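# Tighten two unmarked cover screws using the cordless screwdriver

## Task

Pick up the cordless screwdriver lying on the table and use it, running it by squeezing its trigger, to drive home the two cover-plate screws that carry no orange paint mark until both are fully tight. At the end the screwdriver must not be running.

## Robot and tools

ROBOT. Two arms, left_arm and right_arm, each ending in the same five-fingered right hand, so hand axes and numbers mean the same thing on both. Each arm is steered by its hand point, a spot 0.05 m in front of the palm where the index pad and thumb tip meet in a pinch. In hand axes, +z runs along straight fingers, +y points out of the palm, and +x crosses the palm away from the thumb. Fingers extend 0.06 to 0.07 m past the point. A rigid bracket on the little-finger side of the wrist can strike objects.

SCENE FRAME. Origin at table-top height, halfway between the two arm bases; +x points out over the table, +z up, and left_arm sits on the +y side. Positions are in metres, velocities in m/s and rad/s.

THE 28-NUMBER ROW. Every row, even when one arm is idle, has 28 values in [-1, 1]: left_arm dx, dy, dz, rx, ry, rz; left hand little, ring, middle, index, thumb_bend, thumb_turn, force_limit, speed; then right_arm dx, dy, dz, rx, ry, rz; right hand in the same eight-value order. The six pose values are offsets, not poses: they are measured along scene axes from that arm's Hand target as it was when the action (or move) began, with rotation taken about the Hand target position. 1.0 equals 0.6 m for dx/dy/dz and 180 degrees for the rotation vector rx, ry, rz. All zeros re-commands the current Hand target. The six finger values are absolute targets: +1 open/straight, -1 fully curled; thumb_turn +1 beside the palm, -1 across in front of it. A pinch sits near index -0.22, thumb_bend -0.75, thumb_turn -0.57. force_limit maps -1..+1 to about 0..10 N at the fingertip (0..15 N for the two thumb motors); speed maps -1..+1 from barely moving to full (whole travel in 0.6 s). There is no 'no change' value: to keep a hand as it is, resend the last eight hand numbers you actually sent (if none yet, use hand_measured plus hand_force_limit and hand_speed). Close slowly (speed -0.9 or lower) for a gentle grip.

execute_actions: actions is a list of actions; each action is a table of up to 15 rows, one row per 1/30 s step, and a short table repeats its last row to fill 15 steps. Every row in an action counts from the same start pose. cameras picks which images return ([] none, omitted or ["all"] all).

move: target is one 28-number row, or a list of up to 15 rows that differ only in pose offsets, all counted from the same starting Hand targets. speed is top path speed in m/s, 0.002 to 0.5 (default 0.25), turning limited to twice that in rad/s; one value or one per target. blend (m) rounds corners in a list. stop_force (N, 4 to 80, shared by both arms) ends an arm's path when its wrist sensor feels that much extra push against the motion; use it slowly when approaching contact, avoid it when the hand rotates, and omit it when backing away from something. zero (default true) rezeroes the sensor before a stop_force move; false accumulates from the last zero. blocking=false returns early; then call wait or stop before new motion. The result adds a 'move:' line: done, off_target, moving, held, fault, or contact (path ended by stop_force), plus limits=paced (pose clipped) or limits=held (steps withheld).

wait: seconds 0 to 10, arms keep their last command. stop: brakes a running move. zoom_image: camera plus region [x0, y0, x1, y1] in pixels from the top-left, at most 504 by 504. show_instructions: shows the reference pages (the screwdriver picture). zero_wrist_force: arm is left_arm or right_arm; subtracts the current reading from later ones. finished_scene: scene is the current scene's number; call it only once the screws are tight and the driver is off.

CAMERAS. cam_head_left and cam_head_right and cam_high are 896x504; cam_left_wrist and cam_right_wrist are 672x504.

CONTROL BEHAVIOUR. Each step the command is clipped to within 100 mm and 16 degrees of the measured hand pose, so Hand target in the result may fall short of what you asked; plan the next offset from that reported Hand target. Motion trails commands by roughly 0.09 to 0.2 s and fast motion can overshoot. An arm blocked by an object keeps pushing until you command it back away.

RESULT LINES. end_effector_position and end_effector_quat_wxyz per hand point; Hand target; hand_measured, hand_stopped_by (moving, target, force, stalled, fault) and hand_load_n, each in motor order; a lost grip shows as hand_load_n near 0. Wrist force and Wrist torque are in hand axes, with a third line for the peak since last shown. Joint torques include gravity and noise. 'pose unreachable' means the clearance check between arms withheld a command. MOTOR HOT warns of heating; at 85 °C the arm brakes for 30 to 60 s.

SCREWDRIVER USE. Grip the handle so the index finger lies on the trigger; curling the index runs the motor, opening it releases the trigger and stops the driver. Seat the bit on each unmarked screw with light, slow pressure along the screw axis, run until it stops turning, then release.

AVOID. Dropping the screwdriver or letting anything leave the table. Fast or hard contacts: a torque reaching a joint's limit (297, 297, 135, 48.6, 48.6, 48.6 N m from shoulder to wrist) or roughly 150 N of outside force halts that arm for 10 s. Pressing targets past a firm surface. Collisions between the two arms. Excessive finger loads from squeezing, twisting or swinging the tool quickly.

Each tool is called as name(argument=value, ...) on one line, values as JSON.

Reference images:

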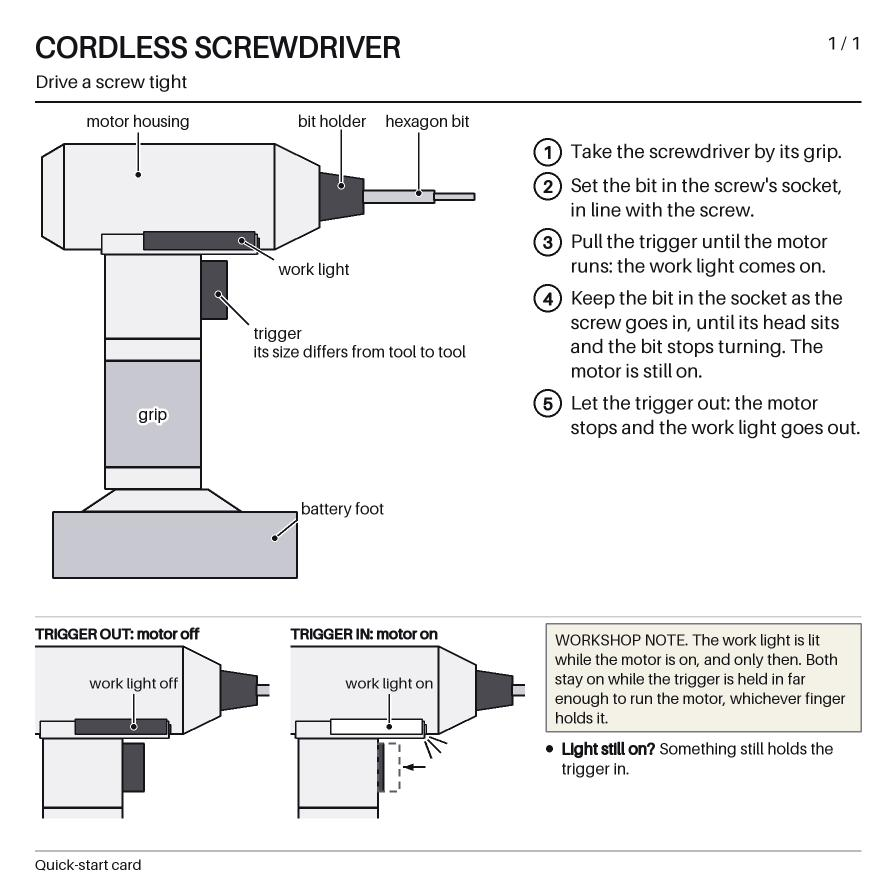

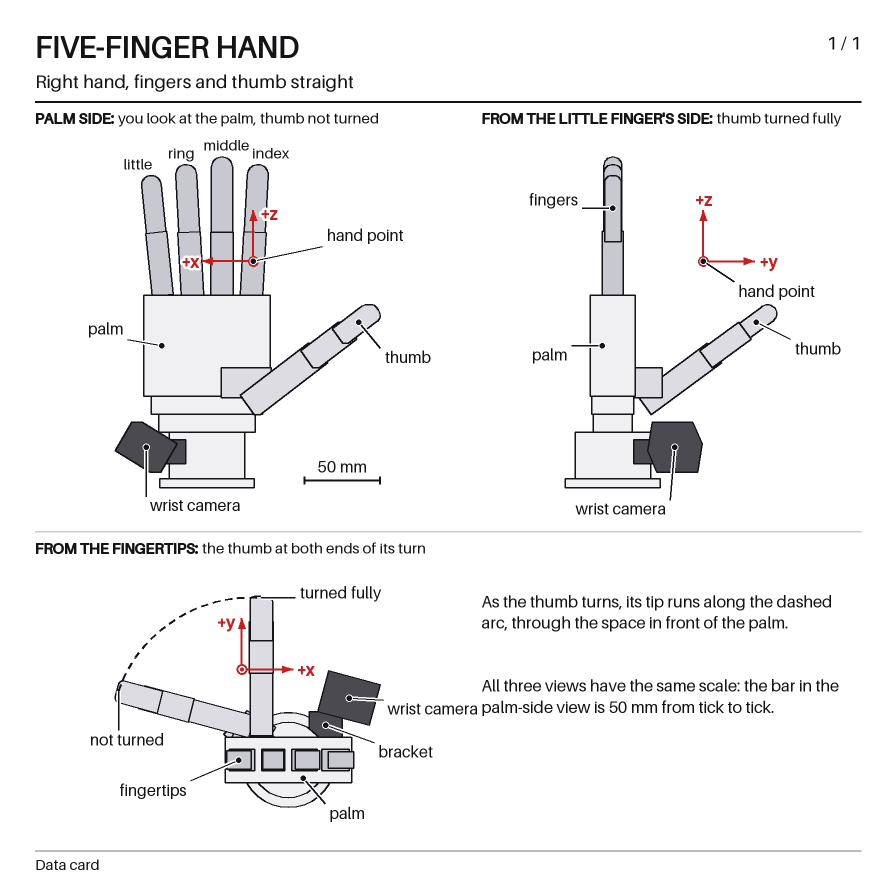

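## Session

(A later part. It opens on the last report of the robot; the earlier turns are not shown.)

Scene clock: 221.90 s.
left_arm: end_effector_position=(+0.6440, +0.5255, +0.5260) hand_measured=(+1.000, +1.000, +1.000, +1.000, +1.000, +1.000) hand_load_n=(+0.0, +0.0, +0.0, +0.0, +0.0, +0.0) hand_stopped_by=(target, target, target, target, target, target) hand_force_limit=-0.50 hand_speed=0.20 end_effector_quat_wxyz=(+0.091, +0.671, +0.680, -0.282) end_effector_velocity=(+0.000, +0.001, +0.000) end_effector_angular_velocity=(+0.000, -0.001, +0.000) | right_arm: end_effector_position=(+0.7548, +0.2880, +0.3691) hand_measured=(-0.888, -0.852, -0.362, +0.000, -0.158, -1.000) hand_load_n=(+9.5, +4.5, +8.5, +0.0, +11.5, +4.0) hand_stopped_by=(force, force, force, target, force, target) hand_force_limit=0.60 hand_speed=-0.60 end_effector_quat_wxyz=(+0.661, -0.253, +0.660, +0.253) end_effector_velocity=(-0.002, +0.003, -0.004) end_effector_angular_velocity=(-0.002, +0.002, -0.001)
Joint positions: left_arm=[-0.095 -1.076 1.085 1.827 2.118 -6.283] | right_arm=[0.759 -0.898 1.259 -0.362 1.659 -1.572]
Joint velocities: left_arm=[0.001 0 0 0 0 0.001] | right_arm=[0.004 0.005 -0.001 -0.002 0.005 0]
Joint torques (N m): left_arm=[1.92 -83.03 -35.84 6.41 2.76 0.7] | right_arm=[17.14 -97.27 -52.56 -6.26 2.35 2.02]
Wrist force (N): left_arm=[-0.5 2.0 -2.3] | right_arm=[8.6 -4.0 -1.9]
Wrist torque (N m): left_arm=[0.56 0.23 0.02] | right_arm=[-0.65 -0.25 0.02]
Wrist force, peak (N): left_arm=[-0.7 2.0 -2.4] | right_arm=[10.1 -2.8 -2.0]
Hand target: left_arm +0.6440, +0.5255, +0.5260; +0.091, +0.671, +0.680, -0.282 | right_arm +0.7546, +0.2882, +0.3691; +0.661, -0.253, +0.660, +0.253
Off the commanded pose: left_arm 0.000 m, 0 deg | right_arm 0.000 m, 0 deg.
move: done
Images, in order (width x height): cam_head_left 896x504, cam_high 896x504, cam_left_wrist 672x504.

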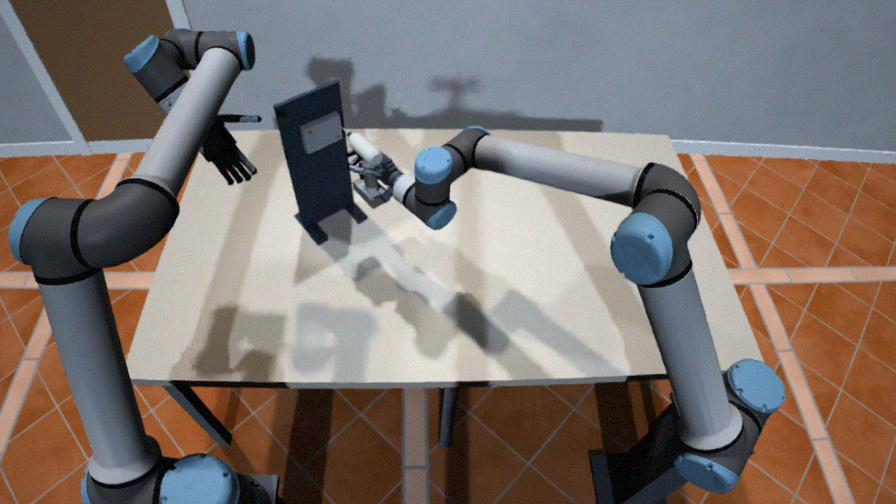

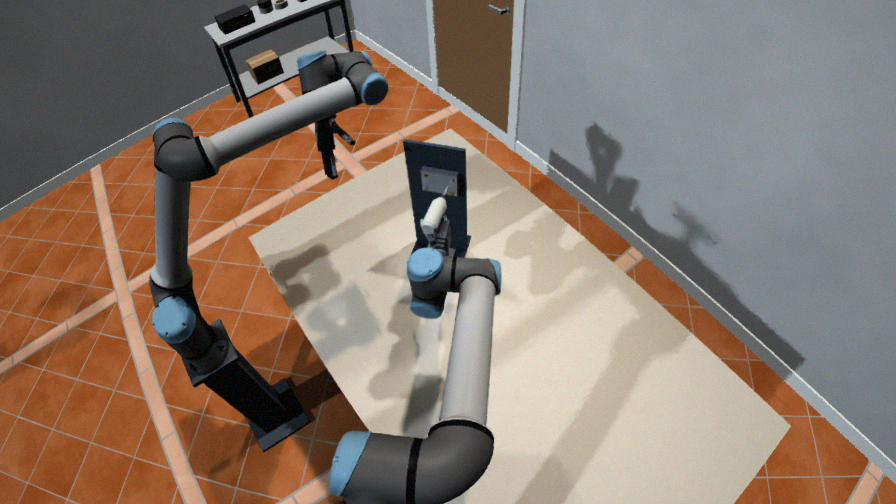

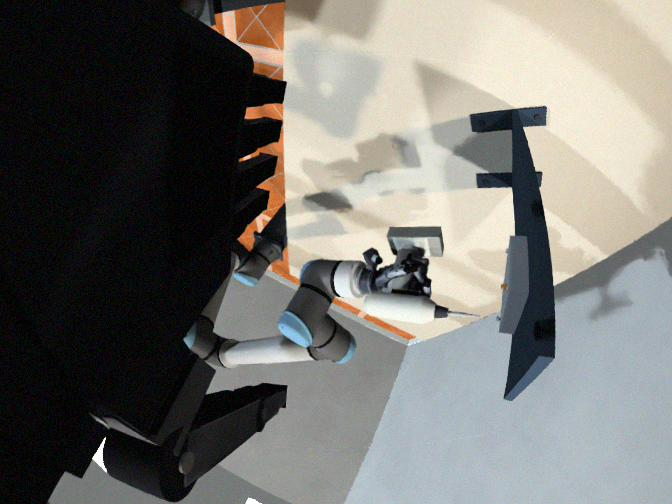

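move(target=[0,0,0,0,0,0,1,1,1,1,1,1,-0.5,0.2,0.0217,0.01,-0.0067,0,0,0,-0.97,-0.97,-0.97,0.0,-0.3,-1,0.6,-0.6], speed=0.04, cameras=["cam_left_wrist","cam_high","cam_head_left"])

zoom_image(camera="cam_left_wrist", region=[470, 300, 510, 340])

zoom_image(camera="cam_high", region=[435, 165, 470, 200])

zoom_image(camera="cam_head_left", region=[325, 100, 360, 135])

zoom_image(camera="cam_head_right", region=[325, 100, 375, 150])

Scene clock: 223.13 s.
left_arm: end_effector_position=(+0.6440, +0.5255, +0.5260) hand_measured=(+1.000, +1.000, +1.000, +1.000, +1.000, +1.000) hand_load_n=(+0.0, +0.0, +0.0, +0.0, -0.5, +0.5) hand_stopped_by=(target, target, target, target, target, target) hand_force_limit=-0.50 hand_speed=0.20 end_effector_quat_wxyz=(+0.091, +0.671, +0.680, -0.282) end_effector_velocity=(+0.000, +0.000, +0.000) end_effector_angular_velocity=(+0.000, -0.001, -0.001) | right_arm: end_effector_position=(+0.7678, +0.2942, +0.3651) hand_measured=(-0.888, -0.852, -0.362, +0.000, -0.158, -1.000) hand_load_n=(+9.5, +4.5, +9.0, +0.0, +11.5, +4.0) hand_stopped_by=(force, force, force, target, force, target) hand_force_limit=0.60 hand_speed=-0.60 end_effector_quat_wxyz=(+0.661, -0.253, +0.660, +0.253) end_effector_velocity=(-0.001, -0.001, +0.001) end_effector_angular_velocity=(+0.000, +0.000, +0.000)
Joint positions: left_arm=[-0.095 -1.076 1.085 1.827 2.118 -6.283] | right_arm=[0.754 -0.875 1.227 -0.354 1.654 -1.572]
Joint velocities: left_arm=[0.001 0 0 0 0 0.002] | right_arm=[0 -0.004 0.005 -0.001 0 0]
Joint torques (N m): left_arm=[5.86 -82.94 -35.06 5.99 2.86 0.84] | right_arm=[3.79 -122.21 -40.69 -4.73 0.84 2.2]
Wrist force (N): left_arm=[-0.9 1.7 -2.2] | right_arm=[8.2 -3.4 -1.8]
Wrist torque (N m): left_arm=[0.51 0.28 -0.01] | right_arm=[-0.56 -0.22 0.04]
Wrist force, peak (N): left_arm=[-0.8 1.9 -2.4] | right_arm=[9.1 -4.0 -1.5]
Hand target: left_arm +0.6440, +0.5255, +0.5260; +0.091, +0.671, +0.680, -0.282 | right_arm +0.7677, +0.2942, +0.3651; +0.661, -0.253, +0.660, +0.253
Off the commanded pose: left_arm 0.000 m, 0 deg | right_arm 0.000 m, 0 deg.
move: done
Images, in order (width x height): cam_head_left 896x504, cam_high 896x504, cam_left_wrist 672x504.

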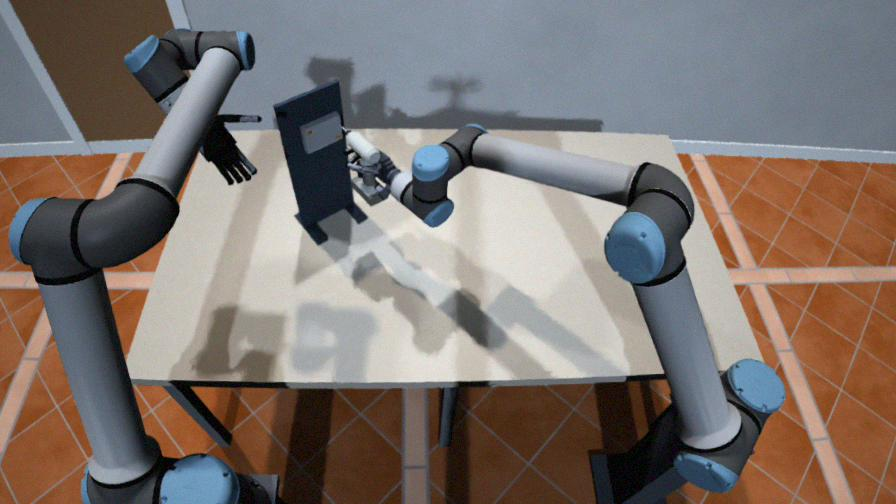

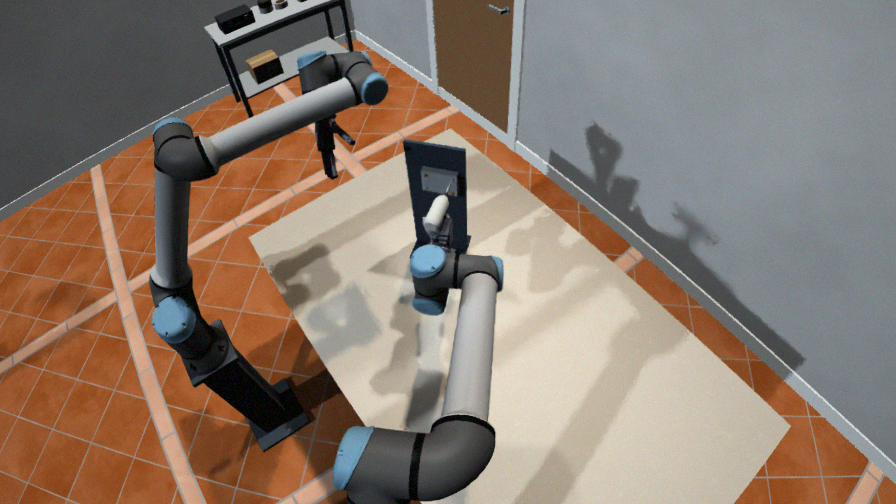

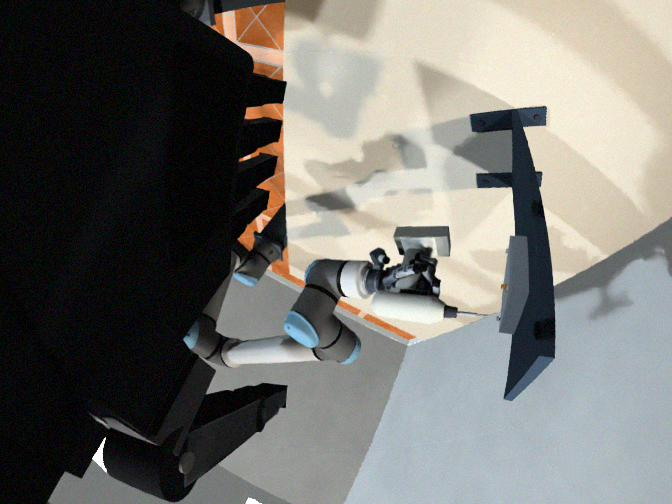

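Scaled by 12.600 from the camera's 672x504 image, which has a finer 960x720 frame.

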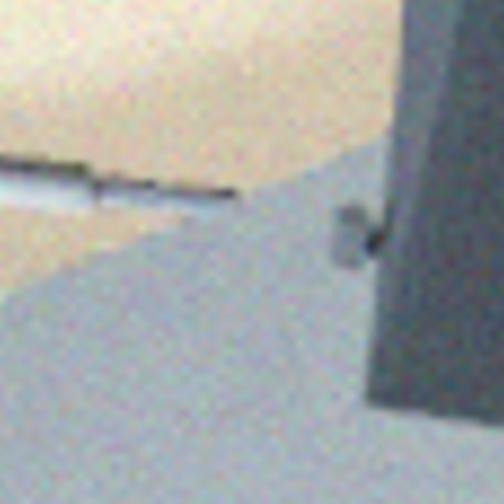

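Scaled by 14.400.

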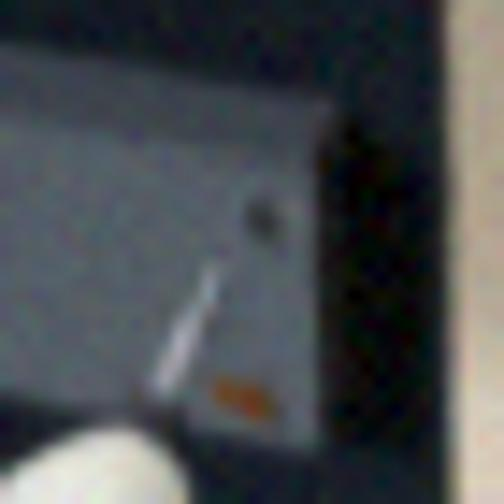

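Scaled by 14.400.

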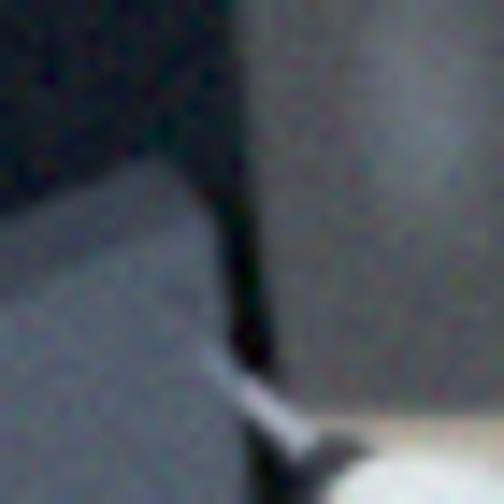

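This scene's latest camera images include none from cam_head_right. They are from: cam_head_left, cam_high, cam_left_wrist. cam_head_right's image comes with the result of a call that names it in "cameras".

move(target=[0,0,0,0,0,0,1,1,1,1,1,1,-0.5,0.2,0.012,0.00067,0.0042,0,0,0,-0.97,-0.97,-0.97,0.0,-0.3,-1,0.6,-0.6], speed=0.03)

zoom_image(camera="cam_left_wrist", region=[470, 300, 510, 340])

zoom_image(camera="cam_high", region=[435, 165, 470, 200])

zoom_image(camera="cam_head_left", region=[325, 100, 360, 135])

zoom_image(camera="cam_head_right", region=[325, 100, 375, 150])

Scene clock: 224.37 s.
left_arm: end_effector_position=(+0.6440, +0.5255, +0.5260) hand_measured=(+1.000, +1.000, +1.000, +1.000, +1.000, +1.000) hand_load_n=(+0.0, +0.0, +0.0, +0.0, +0.0, +0.0) hand_stopped_by=(target, target, target, target, target, target) hand_force_limit=-0.50 hand_speed=0.20 end_effector_quat_wxyz=(+0.091, +0.671, +0.680, -0.282) end_effector_velocity=(+0.000, +0.000, -0.001) end_effector_angular_velocity=(+0.000, +0.001, +0.001) | right_arm: end_effector_position=(+0.7750, +0.2946, +0.3677) hand_measured=(-0.888, -0.852, -0.362, +0.000, -0.158, -1.000) hand_load_n=(+10.0, +4.5, +9.0, +0.0, +12.0, +4.0) hand_stopped_by=(force, force, force, target, force, target) hand_force_limit=0.60 hand_speed=-0.60 end_effector_quat_wxyz=(+0.661, -0.253, +0.660, +0.253) end_effector_velocity=(+0.000, +0.000, -0.001) end_effector_angular_velocity=(-0.001, +0.001, +0.000)
Joint positions: left_arm=[-0.095 -1.076 1.085 1.827 2.118 -6.283] | right_arm=[0.748 -0.869 1.213 -0.345 1.648 -1.572]
Joint velocities: left_arm=[0 0.001 0 -0.001 0 -0.001] | right_arm=[0 0 0.001 0 0 0]
Joint torques (N m): left_arm=[3.88 -79.65 -36.26 5.94 3.11 0.85] | right_arm=[0.23 -114.62 -41.57 -4.28 0.34 2.21]
Wrist force (N): left_arm=[-0.6 1.7 -2.1] | right_arm=[8.4 -3.9 -1.5]
Wrist torque (N m): left_arm=[0.50 0.24 0.00] | right_arm=[-0.67 -0.25 0.02]
Wrist force, peak (N): left_arm=[-0.8 1.8 -2.5] | right_arm=[9.0 -4.1 -1.9]
Hand target: left_arm +0.6440, +0.5255, +0.5260; +0.091, +0.671, +0.680, -0.282 | right_arm +0.7749, +0.2946, +0.3677; +0.661, -0.253, +0.660, +0.253
Off the commanded pose: left_arm 0.000 m, 0 deg | right_arm 0.000 m, 0 deg.
move: done

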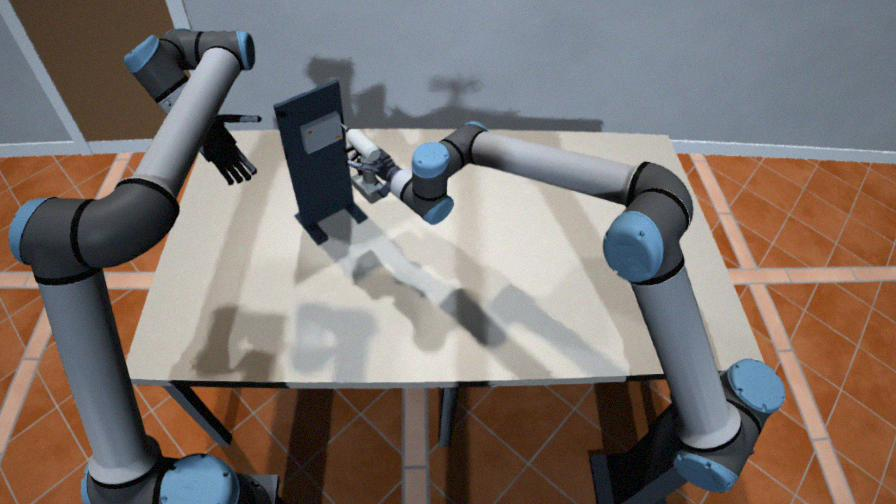

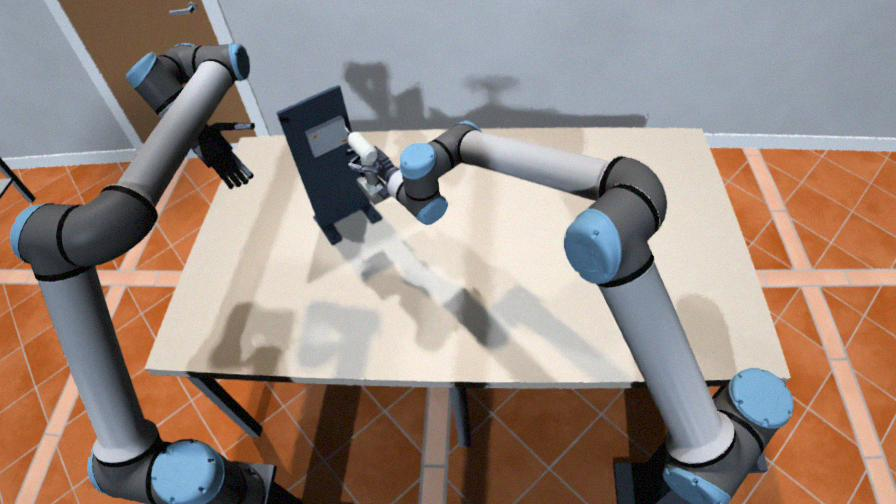

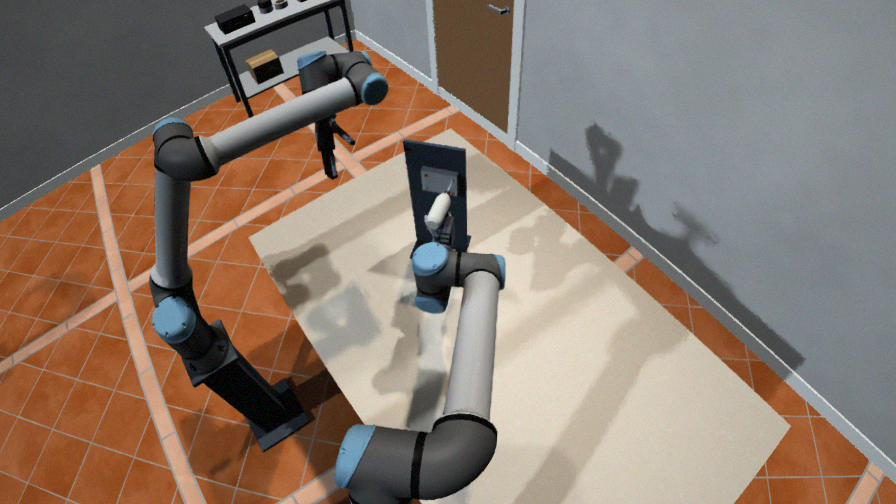

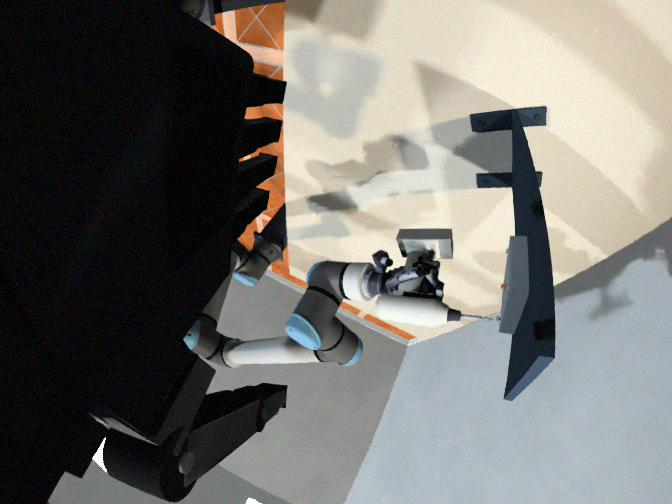

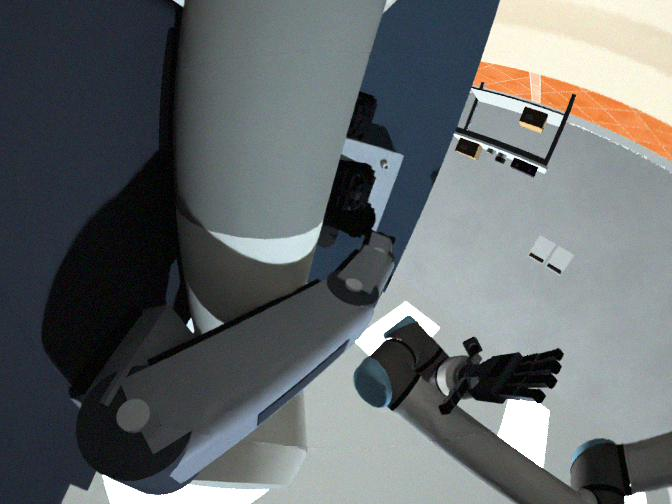

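Scaled by 12.600 from the camera's 672x504 image, which has a finer 960x720 frame.

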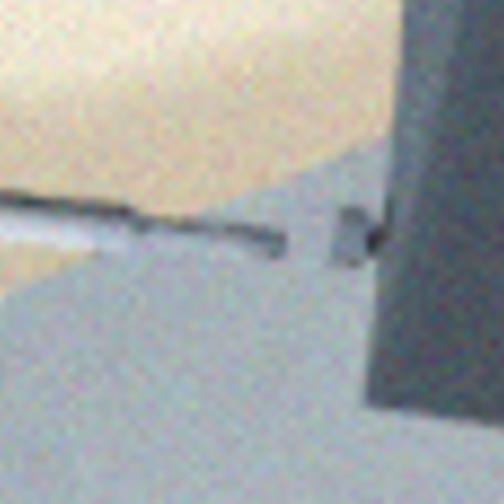

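Scaled by 14.400.

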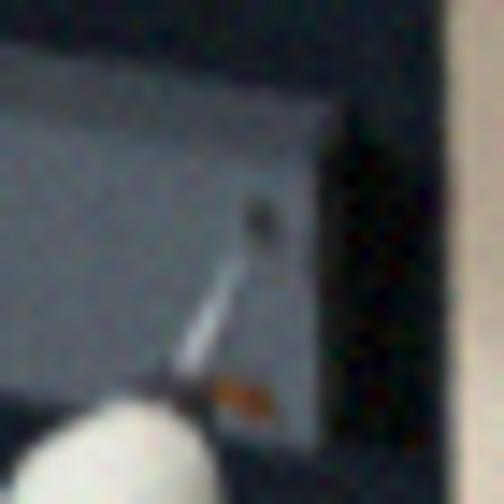

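Scaled by 14.400.

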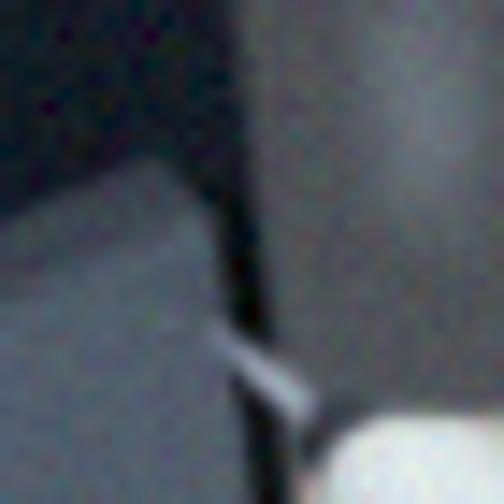

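Scaled by 10.080.

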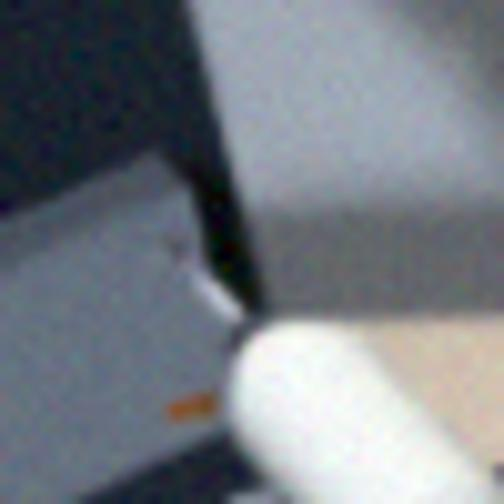

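move(target=[[0,0,0,0,0,0,1,1,1,1,1,1,-0.5,0.2,-0.00214,0.00285,0.00105,0,0,0,-0.97,-0.97,-0.97,0.0,-0.3,-1,0.6,-0.6]], speed=0.02, cameras=["cam_left_wrist","cam_high"])

zoom_image(camera="cam_left_wrist", region=[470, 300, 510, 340])

zoom_image(camera="cam_high", region=[435, 165, 470, 200])

Scene clock: 225.87 s.
left_arm: end_effector_position=(+0.6440, +0.5255, +0.5260) hand_measured=(+1.000, +1.000, +1.000, +1.000, +1.000, +1.000) hand_load_n=(+0.0, +0.0, +0.0, +0.0, +0.0, +0.0) hand_stopped_by=(target, target, target, target, target, target) hand_force_limit=-0.50 hand_speed=0.20 end_effector_quat_wxyz=(+0.091, +0.671, +0.680, -0.282) end_effector_velocity=(+0.000, +0.000, +0.000) end_effector_angular_velocity=(+0.001, +0.000, -0.001) | right_arm: end_effector_position=(+0.7735, +0.2963, +0.3683) hand_measured=(-0.888, -0.852, -0.362, +0.000, -0.158, -1.000) hand_load_n=(+9.5, +4.5, +9.0, +0.0, +11.5, +4.0) hand_stopped_by=(force, force, force, target, force, target) hand_force_limit=0.60 hand_speed=-0.60 end_effector_quat_wxyz=(+0.661, -0.253, +0.660, +0.253) end_effector_velocity=(+0.000, +0.000, -0.001) end_effector_angular_velocity=(-0.002, +0.002, +0.000)
Joint positions: left_arm=[-0.095 -1.076 1.085 1.827 2.118 -6.283] | right_arm=[0.751 -0.869 1.21 -0.343 1.651 -1.572]
Joint velocities: left_arm=[0 0 0 0 -0.001 0] | right_arm=[0 0.001 0 0.002 0.001 0]
Joint torques (N m): left_arm=[7.72 -85.58 -36.34 5.81 2.73 0.64] | right_arm=[7.3 -102.61 -50.12 -2.23 1.41 1.66]
Wrist force (N): left_arm=[-0.5 1.6 -2.4] | right_arm=[8.8 -3.7 -1.7]
Wrist torque (N m): left_arm=[0.50 0.22 0.01] | right_arm=[-0.62 -0.31 0.05]
Wrist force, peak (N): left_arm=[-0.7 1.7 -2.7] | right_arm=[9.0 -4.0 -1.7]
Hand target: left_arm +0.6440, +0.5255, +0.5260; +0.091, +0.671, +0.680, -0.282 | right_arm +0.7736, +0.2963, +0.3683; +0.661, -0.253, +0.660, +0.253
Off the commanded pose: left_arm 0.000 m, 0 deg | right_arm 0.000 m, 0 deg.
move: done
Images, in order (width x height): cam_high 896x504, cam_left_wrist 672x504.

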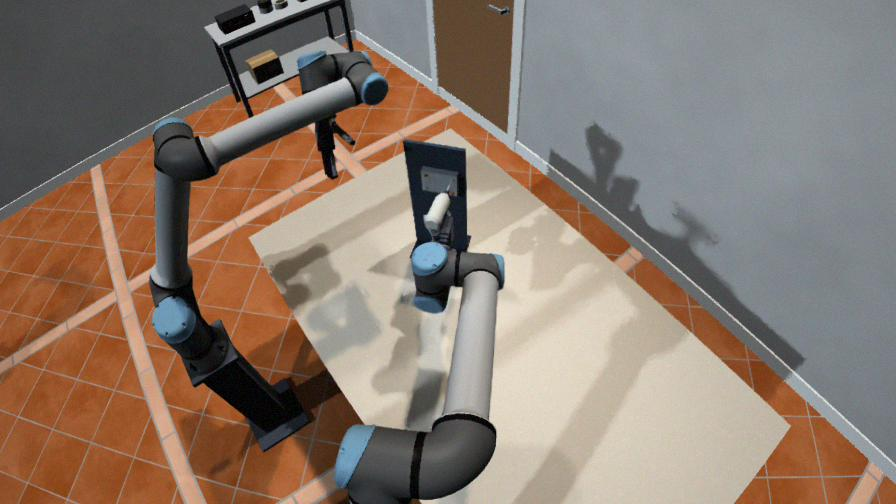

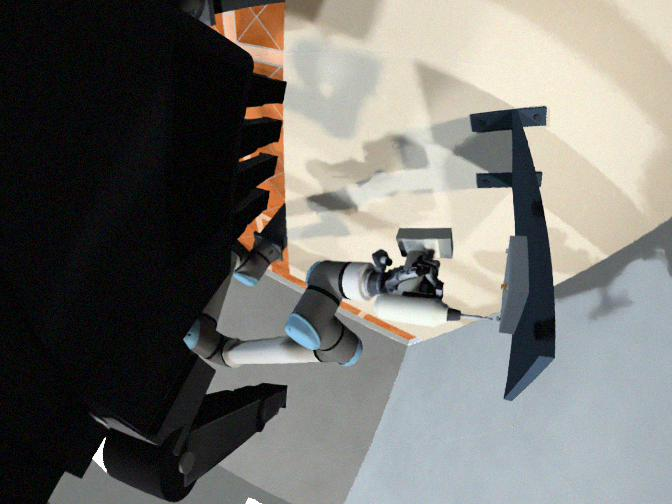

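Scaled by 12.600 from the camera's 672x504 image, which has a finer 960x720 frame.

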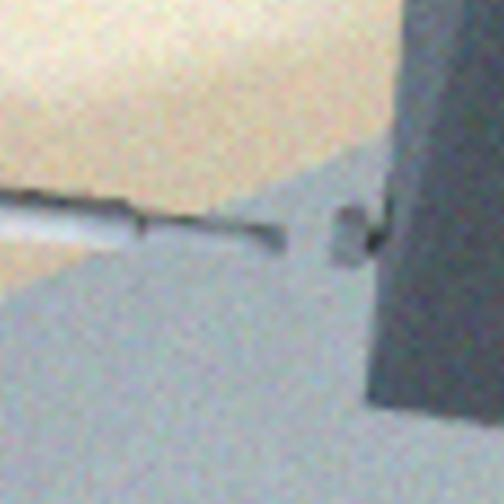

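Scaled by 14.400.

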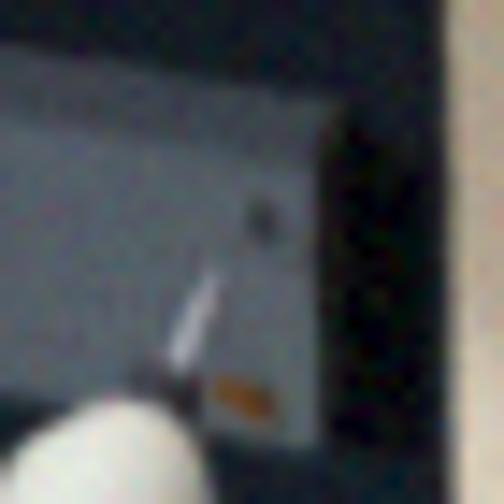

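zoom_image(camera="cam_high", region=[405, 155, 475, 205])

move(target=[[0,0,0,0,0,0,1,1,1,1,1,1,-0.5,0.2,0,0,0,0,0,0,-0.97,-0.97,-0.97,0.0,-0.3,-1,0.6,-0.6]], cameras=["cam_head_left","cam_head_right"])

zoom_image(camera="cam_head_left", region=[295, 95, 365, 145])

zoom_image(camera="cam_head_right", region=[305, 90, 375, 140])

Scaled by 7.200.

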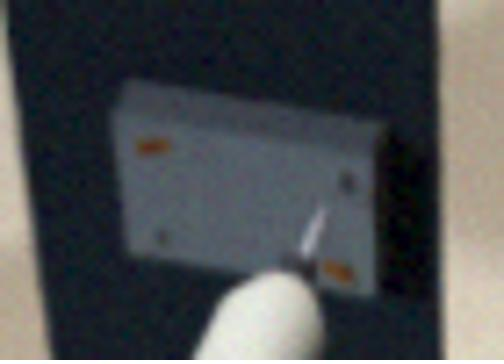

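Scene clock: 227.00 s.
left_arm: end_effector_position=(+0.6440, +0.5255, +0.5260) hand_measured=(+1.000, +1.000, +1.000, +1.000, +1.000, +1.000) hand_load_n=(+0.0, +0.0, +0.0, +0.0, +0.0, +0.0) hand_stopped_by=(target, target, target, target, target, target) hand_force_limit=-0.50 hand_speed=0.20 end_effector_quat_wxyz=(+0.091, +0.671, +0.680, -0.282) end_effector_velocity=(+0.000, +0.000, +0.000) end_effector_angular_velocity=(+0.000, +0.000, +0.001) | right_arm: end_effector_position=(+0.7735, +0.2963, +0.3683) hand_measured=(-0.888, -0.852, -0.362, +0.000, -0.158, -1.000) hand_load_n=(+9.5, +4.5, +9.0, +0.0, +11.5, +3.5) hand_stopped_by=(force, force, force, target, force, target) hand_force_limit=0.60 hand_speed=-0.60 end_effector_quat_wxyz=(+0.661, -0.253, +0.660, +0.253) end_effector_velocity=(+0.000, +0.000, +0.001) end_effector_angular_velocity=(+0.001, -0.001, +0.000)
Joint positions: left_arm=[-0.095 -1.076 1.085 1.827 2.118 -6.283] | right_arm=[0.751 -0.869 1.21 -0.344 1.651 -1.572]
Joint velocities: left_arm=[0 0 0 0 0 -0.001] | right_arm=[0 -0.001 0 0 0 0]
Joint torques (N m): left_arm=[7.72 -83.44 -38.64 5.59 2.7 0.56] | right_arm=[-12.87 -102.08 -41.94 -6.41 -0.3 0.29]
Wrist force (N): left_arm=[-0.2 1.8 -2.5] | right_arm=[8.7 -4.0 -1.2]
Wrist torque (N m): left_arm=[0.54 0.18 0.03] | right_arm=[-0.70 -0.31 0.04]
Wrist force, peak (N): left_arm=[-0.8 2.1 -2.5] | right_arm=[9.0 -3.8 -1.8]
Hand target: left_arm +0.6440, +0.5255, +0.5260; +0.091, +0.671, +0.680, -0.282 | right_arm +0.7736, +0.2963, +0.3683; +0.661, -0.253, +0.660, +0.253
Off the commanded pose: left_arm 0.000 m, 0 deg | right_arm 0.000 m, 0 deg.
move: done
Images, in order (width x height): cam_head_left 896x504, cam_head_right 896x504.

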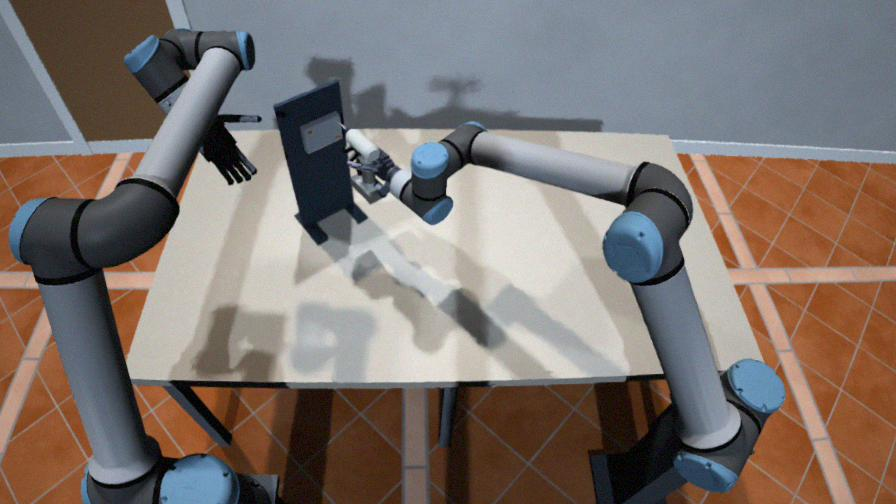

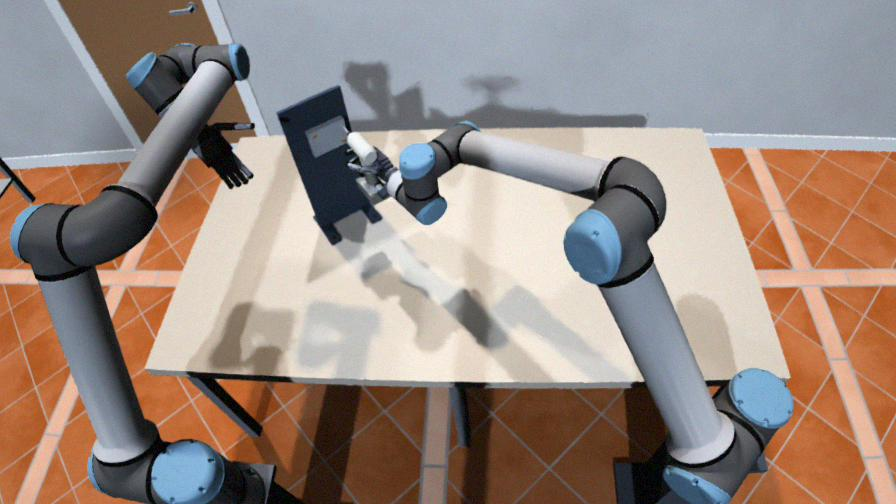

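Scaled by 7.200.

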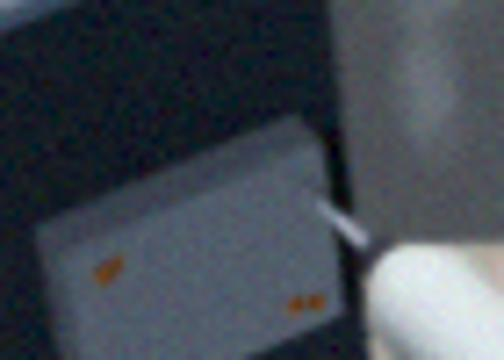

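Scaled by 7.200.

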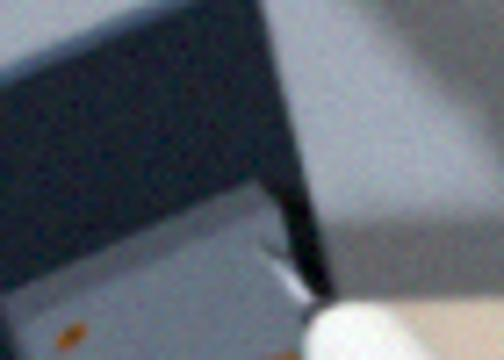

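move(target=[[0,0,0,0,0,0,1,1,1,1,1,1,-0.5,0.2,0.0017,-0.00227,-0.00417,0,0,0,-0.97,-0.97,-0.97,0.0,-0.3,-1,0.6,-0.6]], speed=0.02, cameras=["cam_left_wrist","cam_high"])

zoom_image(camera="cam_left_wrist", region=[470, 300, 510, 340])

zoom_image(camera="cam_high", region=[435, 165, 470, 200])

Scene clock: 228.10 s.
left_arm: end_effector_position=(+0.6440, +0.5255, +0.5260) hand_measured=(+1.000, +1.000, +1.000, +1.000, +1.000, +1.000) hand_load_n=(+0.0, +0.0, +0.0, +0.0, +0.0, +0.0) hand_stopped_by=(target, target, target, target, target, target) hand_force_limit=-0.50 hand_speed=0.20 end_effector_quat_wxyz=(+0.091, +0.671, +0.680, -0.282) end_effector_velocity=(+0.000, -0.001, +0.000) end_effector_angular_velocity=(+0.000, +0.000, -0.001) | right_arm: end_effector_position=(+0.7746, +0.2949, +0.3657) hand_measured=(-0.888, -0.852, -0.362, +0.000, -0.158, -1.000) hand_load_n=(+9.5, +4.5, +8.5, +0.0, +11.5, +4.0) hand_stopped_by=(force, force, force, target, force, target) hand_force_limit=0.60 hand_speed=-0.60 end_effector_quat_wxyz=(+0.661, -0.253, +0.660, +0.253) end_effector_velocity=(+0.000, +0.000, -0.001) end_effector_angular_velocity=(+0.000, +0.000, +0.000)
Joint positions: left_arm=[-0.095 -1.076 1.085 1.827 2.118 -6.283] | right_arm=[0.749 -0.868 1.214 -0.348 1.649 -1.572]
Joint velocities: left_arm=[-0.001 0 0 0 0 0] | right_arm=[0 0 0 0 0 0]
Joint torques (N m): left_arm=[6.23 -84.24 -36.76 5.68 2.53 0.28] | right_arm=[-9.92 -104.77 -45.7 -5.41 -0.73 -0.02]
Wrist force (N): left_arm=[-0.6 1.5 -2.3] | right_arm=[8.6 -4.0 -1.7]
Wrist torque (N m): left_arm=[0.50 0.24 0.00] | right_arm=[-0.67 -0.27 0.03]
Wrist force, peak (N): left_arm=[-0.6 1.8 -2.8] | right_arm=[9.2 -3.9 -1.9]
Hand target: left_arm +0.6440, +0.5255, +0.5260; +0.091, +0.671, +0.680, -0.282 | right_arm +0.7746, +0.2949, +0.3658; +0.661, -0.253, +0.660, +0.253
Off the commanded pose: left_arm 0.000 m, 0 deg | right_arm 0.000 m, 0 deg.
move: done
Images, in order (width x height): cam_high 896x504, cam_left_wrist 672x504.

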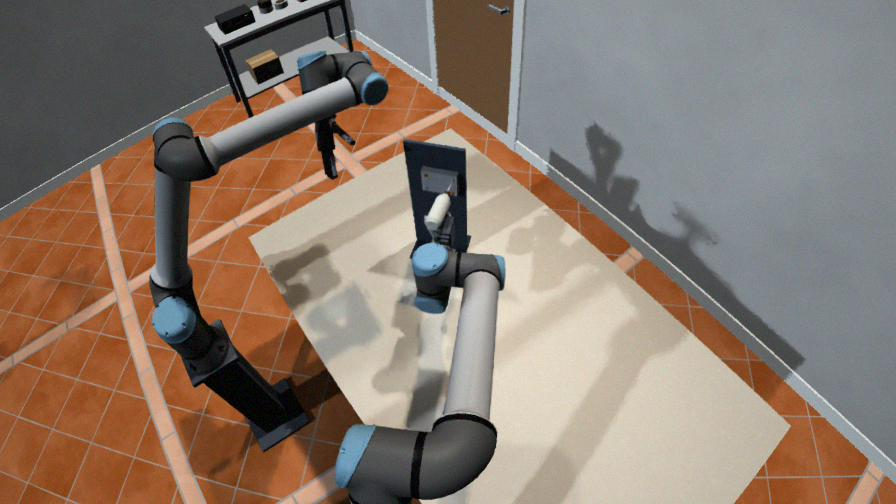

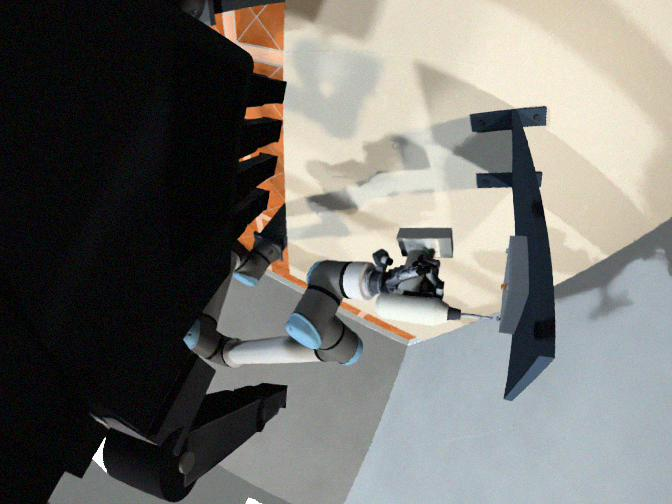

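Scaled by 12.600 from the camera's 672x504 image, which has a finer 960x720 frame.

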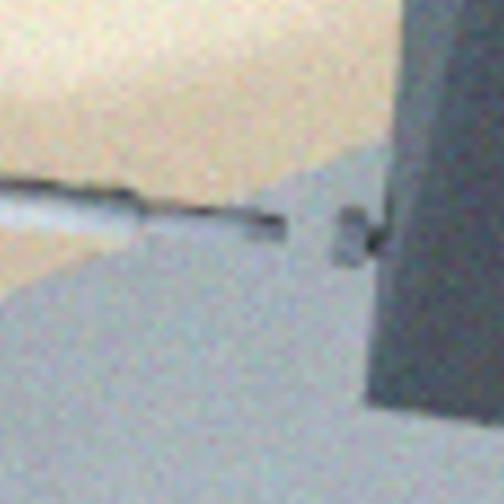

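Scaled by 14.400.

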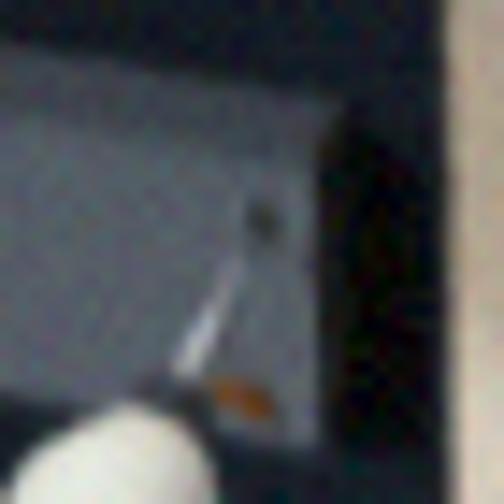

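move(target=[[0,0,0,0,0,0,1,1,1,1,1,1,-0.5,0.2,0.01266,0.0095,0,0,0,0,-0.97,-0.97,-0.97,0.0,-0.3,-1,0.6,-0.6]], speed=0.006, stop_force=4, cameras=["cam_left_wrist","cam_high"])

zoom_image(camera="cam_left_wrist", region=[470, 300, 510, 340])

zoom_image(camera="cam_high", region=[435, 165, 470, 200])

Scene clock: 230.23 s.
left_arm: end_effector_position=(+0.6440, +0.5255, +0.5260) hand_measured=(+1.000, +1.000, +1.000, +1.000, +1.000, +1.000) hand_load_n=(+0.0, +0.0, +0.0, +0.0, +0.0, -0.5) hand_stopped_by=(target, target, target, target, target, target) hand_force_limit=-0.50 hand_speed=0.20 end_effector_quat_wxyz=(+0.091, +0.671, +0.680, -0.282) end_effector_velocity=(+0.000, -0.001, +0.000) end_effector_angular_velocity=(+0.000, +0.001, -0.001) | right_arm: end_effector_position=(+0.7792, +0.2984, +0.3658) hand_measured=(-0.888, -0.852, -0.362, +0.000, -0.158, -1.000) hand_load_n=(+10.0, +4.5, +8.5, +0.0, +12.0, +3.5) hand_stopped_by=(force, force, force, target, force, target) hand_force_limit=0.60 hand_speed=-0.60 end_effector_quat_wxyz=(+0.661, -0.253, +0.660, +0.253) end_effector_velocity=(+0.000, +0.000, +0.000) end_effector_angular_velocity=(+0.001, +0.000, +0.000)
Joint positions: left_arm=[-0.095 -1.076 1.085 1.827 2.118 -6.283] | right_arm=[0.748 -0.859 1.198 -0.341 1.648 -1.572]
Joint velocities: left_arm=[-0.001 0 0 0 0 -0.001] | right_arm=[0 0 0 0 0 0.001]
Joint torques (N m): left_arm=[6.92 -81.71 -38.13 6.25 3.11 0.03] | right_arm=[-2.4 -122.12 -42.55 -6.58 1.23 0.61]
Wrist force (N): left_arm=[-0.1 1.3 -2.3] | right_arm=[9.1 -3.7 -3.2]
Wrist torque (N m): left_arm=[0.46 0.17 0.03] | right_arm=[-0.55 -0.33 0.07]
Wrist force, peak (N): left_arm=[-0.6 2.1 -2.5] | right_arm=[10.5 -3.5 -12.0]
Hand target: left_arm +0.6440, +0.5255, +0.5260; +0.091, +0.671, +0.680, -0.282 | right_arm +0.7792, +0.2984, +0.3658; +0.661, -0.253, +0.660, +0.253
Off the commanded pose: left_arm 0.000 m, 0 deg | right_arm 0.004 m, 0 deg.
move: contact (right_arm)
Images, in order (width x height): cam_high 896x504, cam_left_wrist 672x504.

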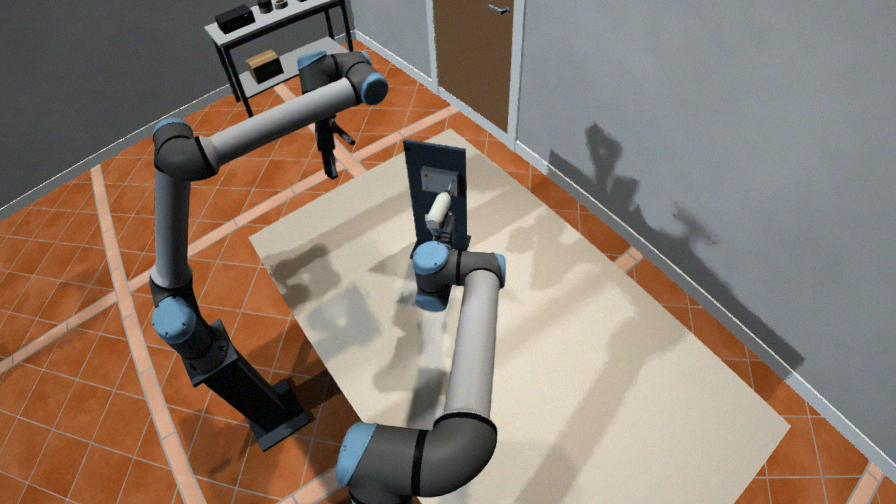

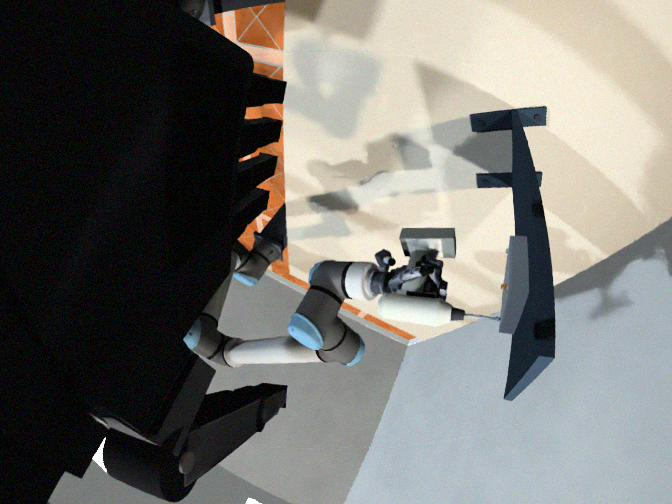

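Scaled by 12.600 from the camera's 672x504 image, which has a finer 960x720 frame.

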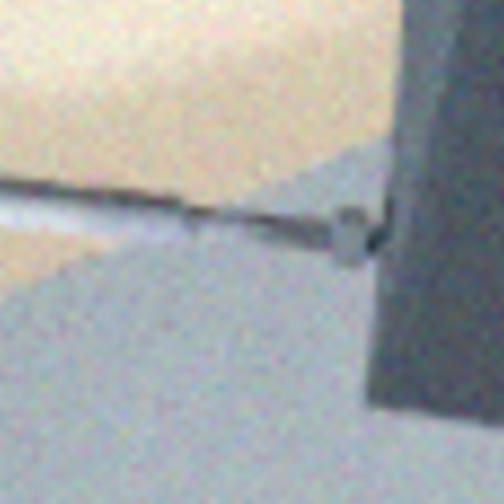

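Scaled by 14.400.

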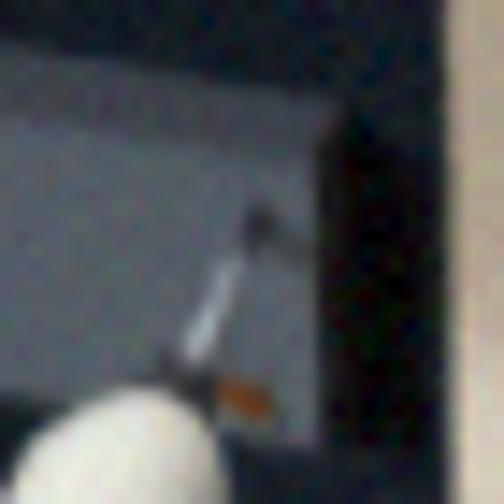

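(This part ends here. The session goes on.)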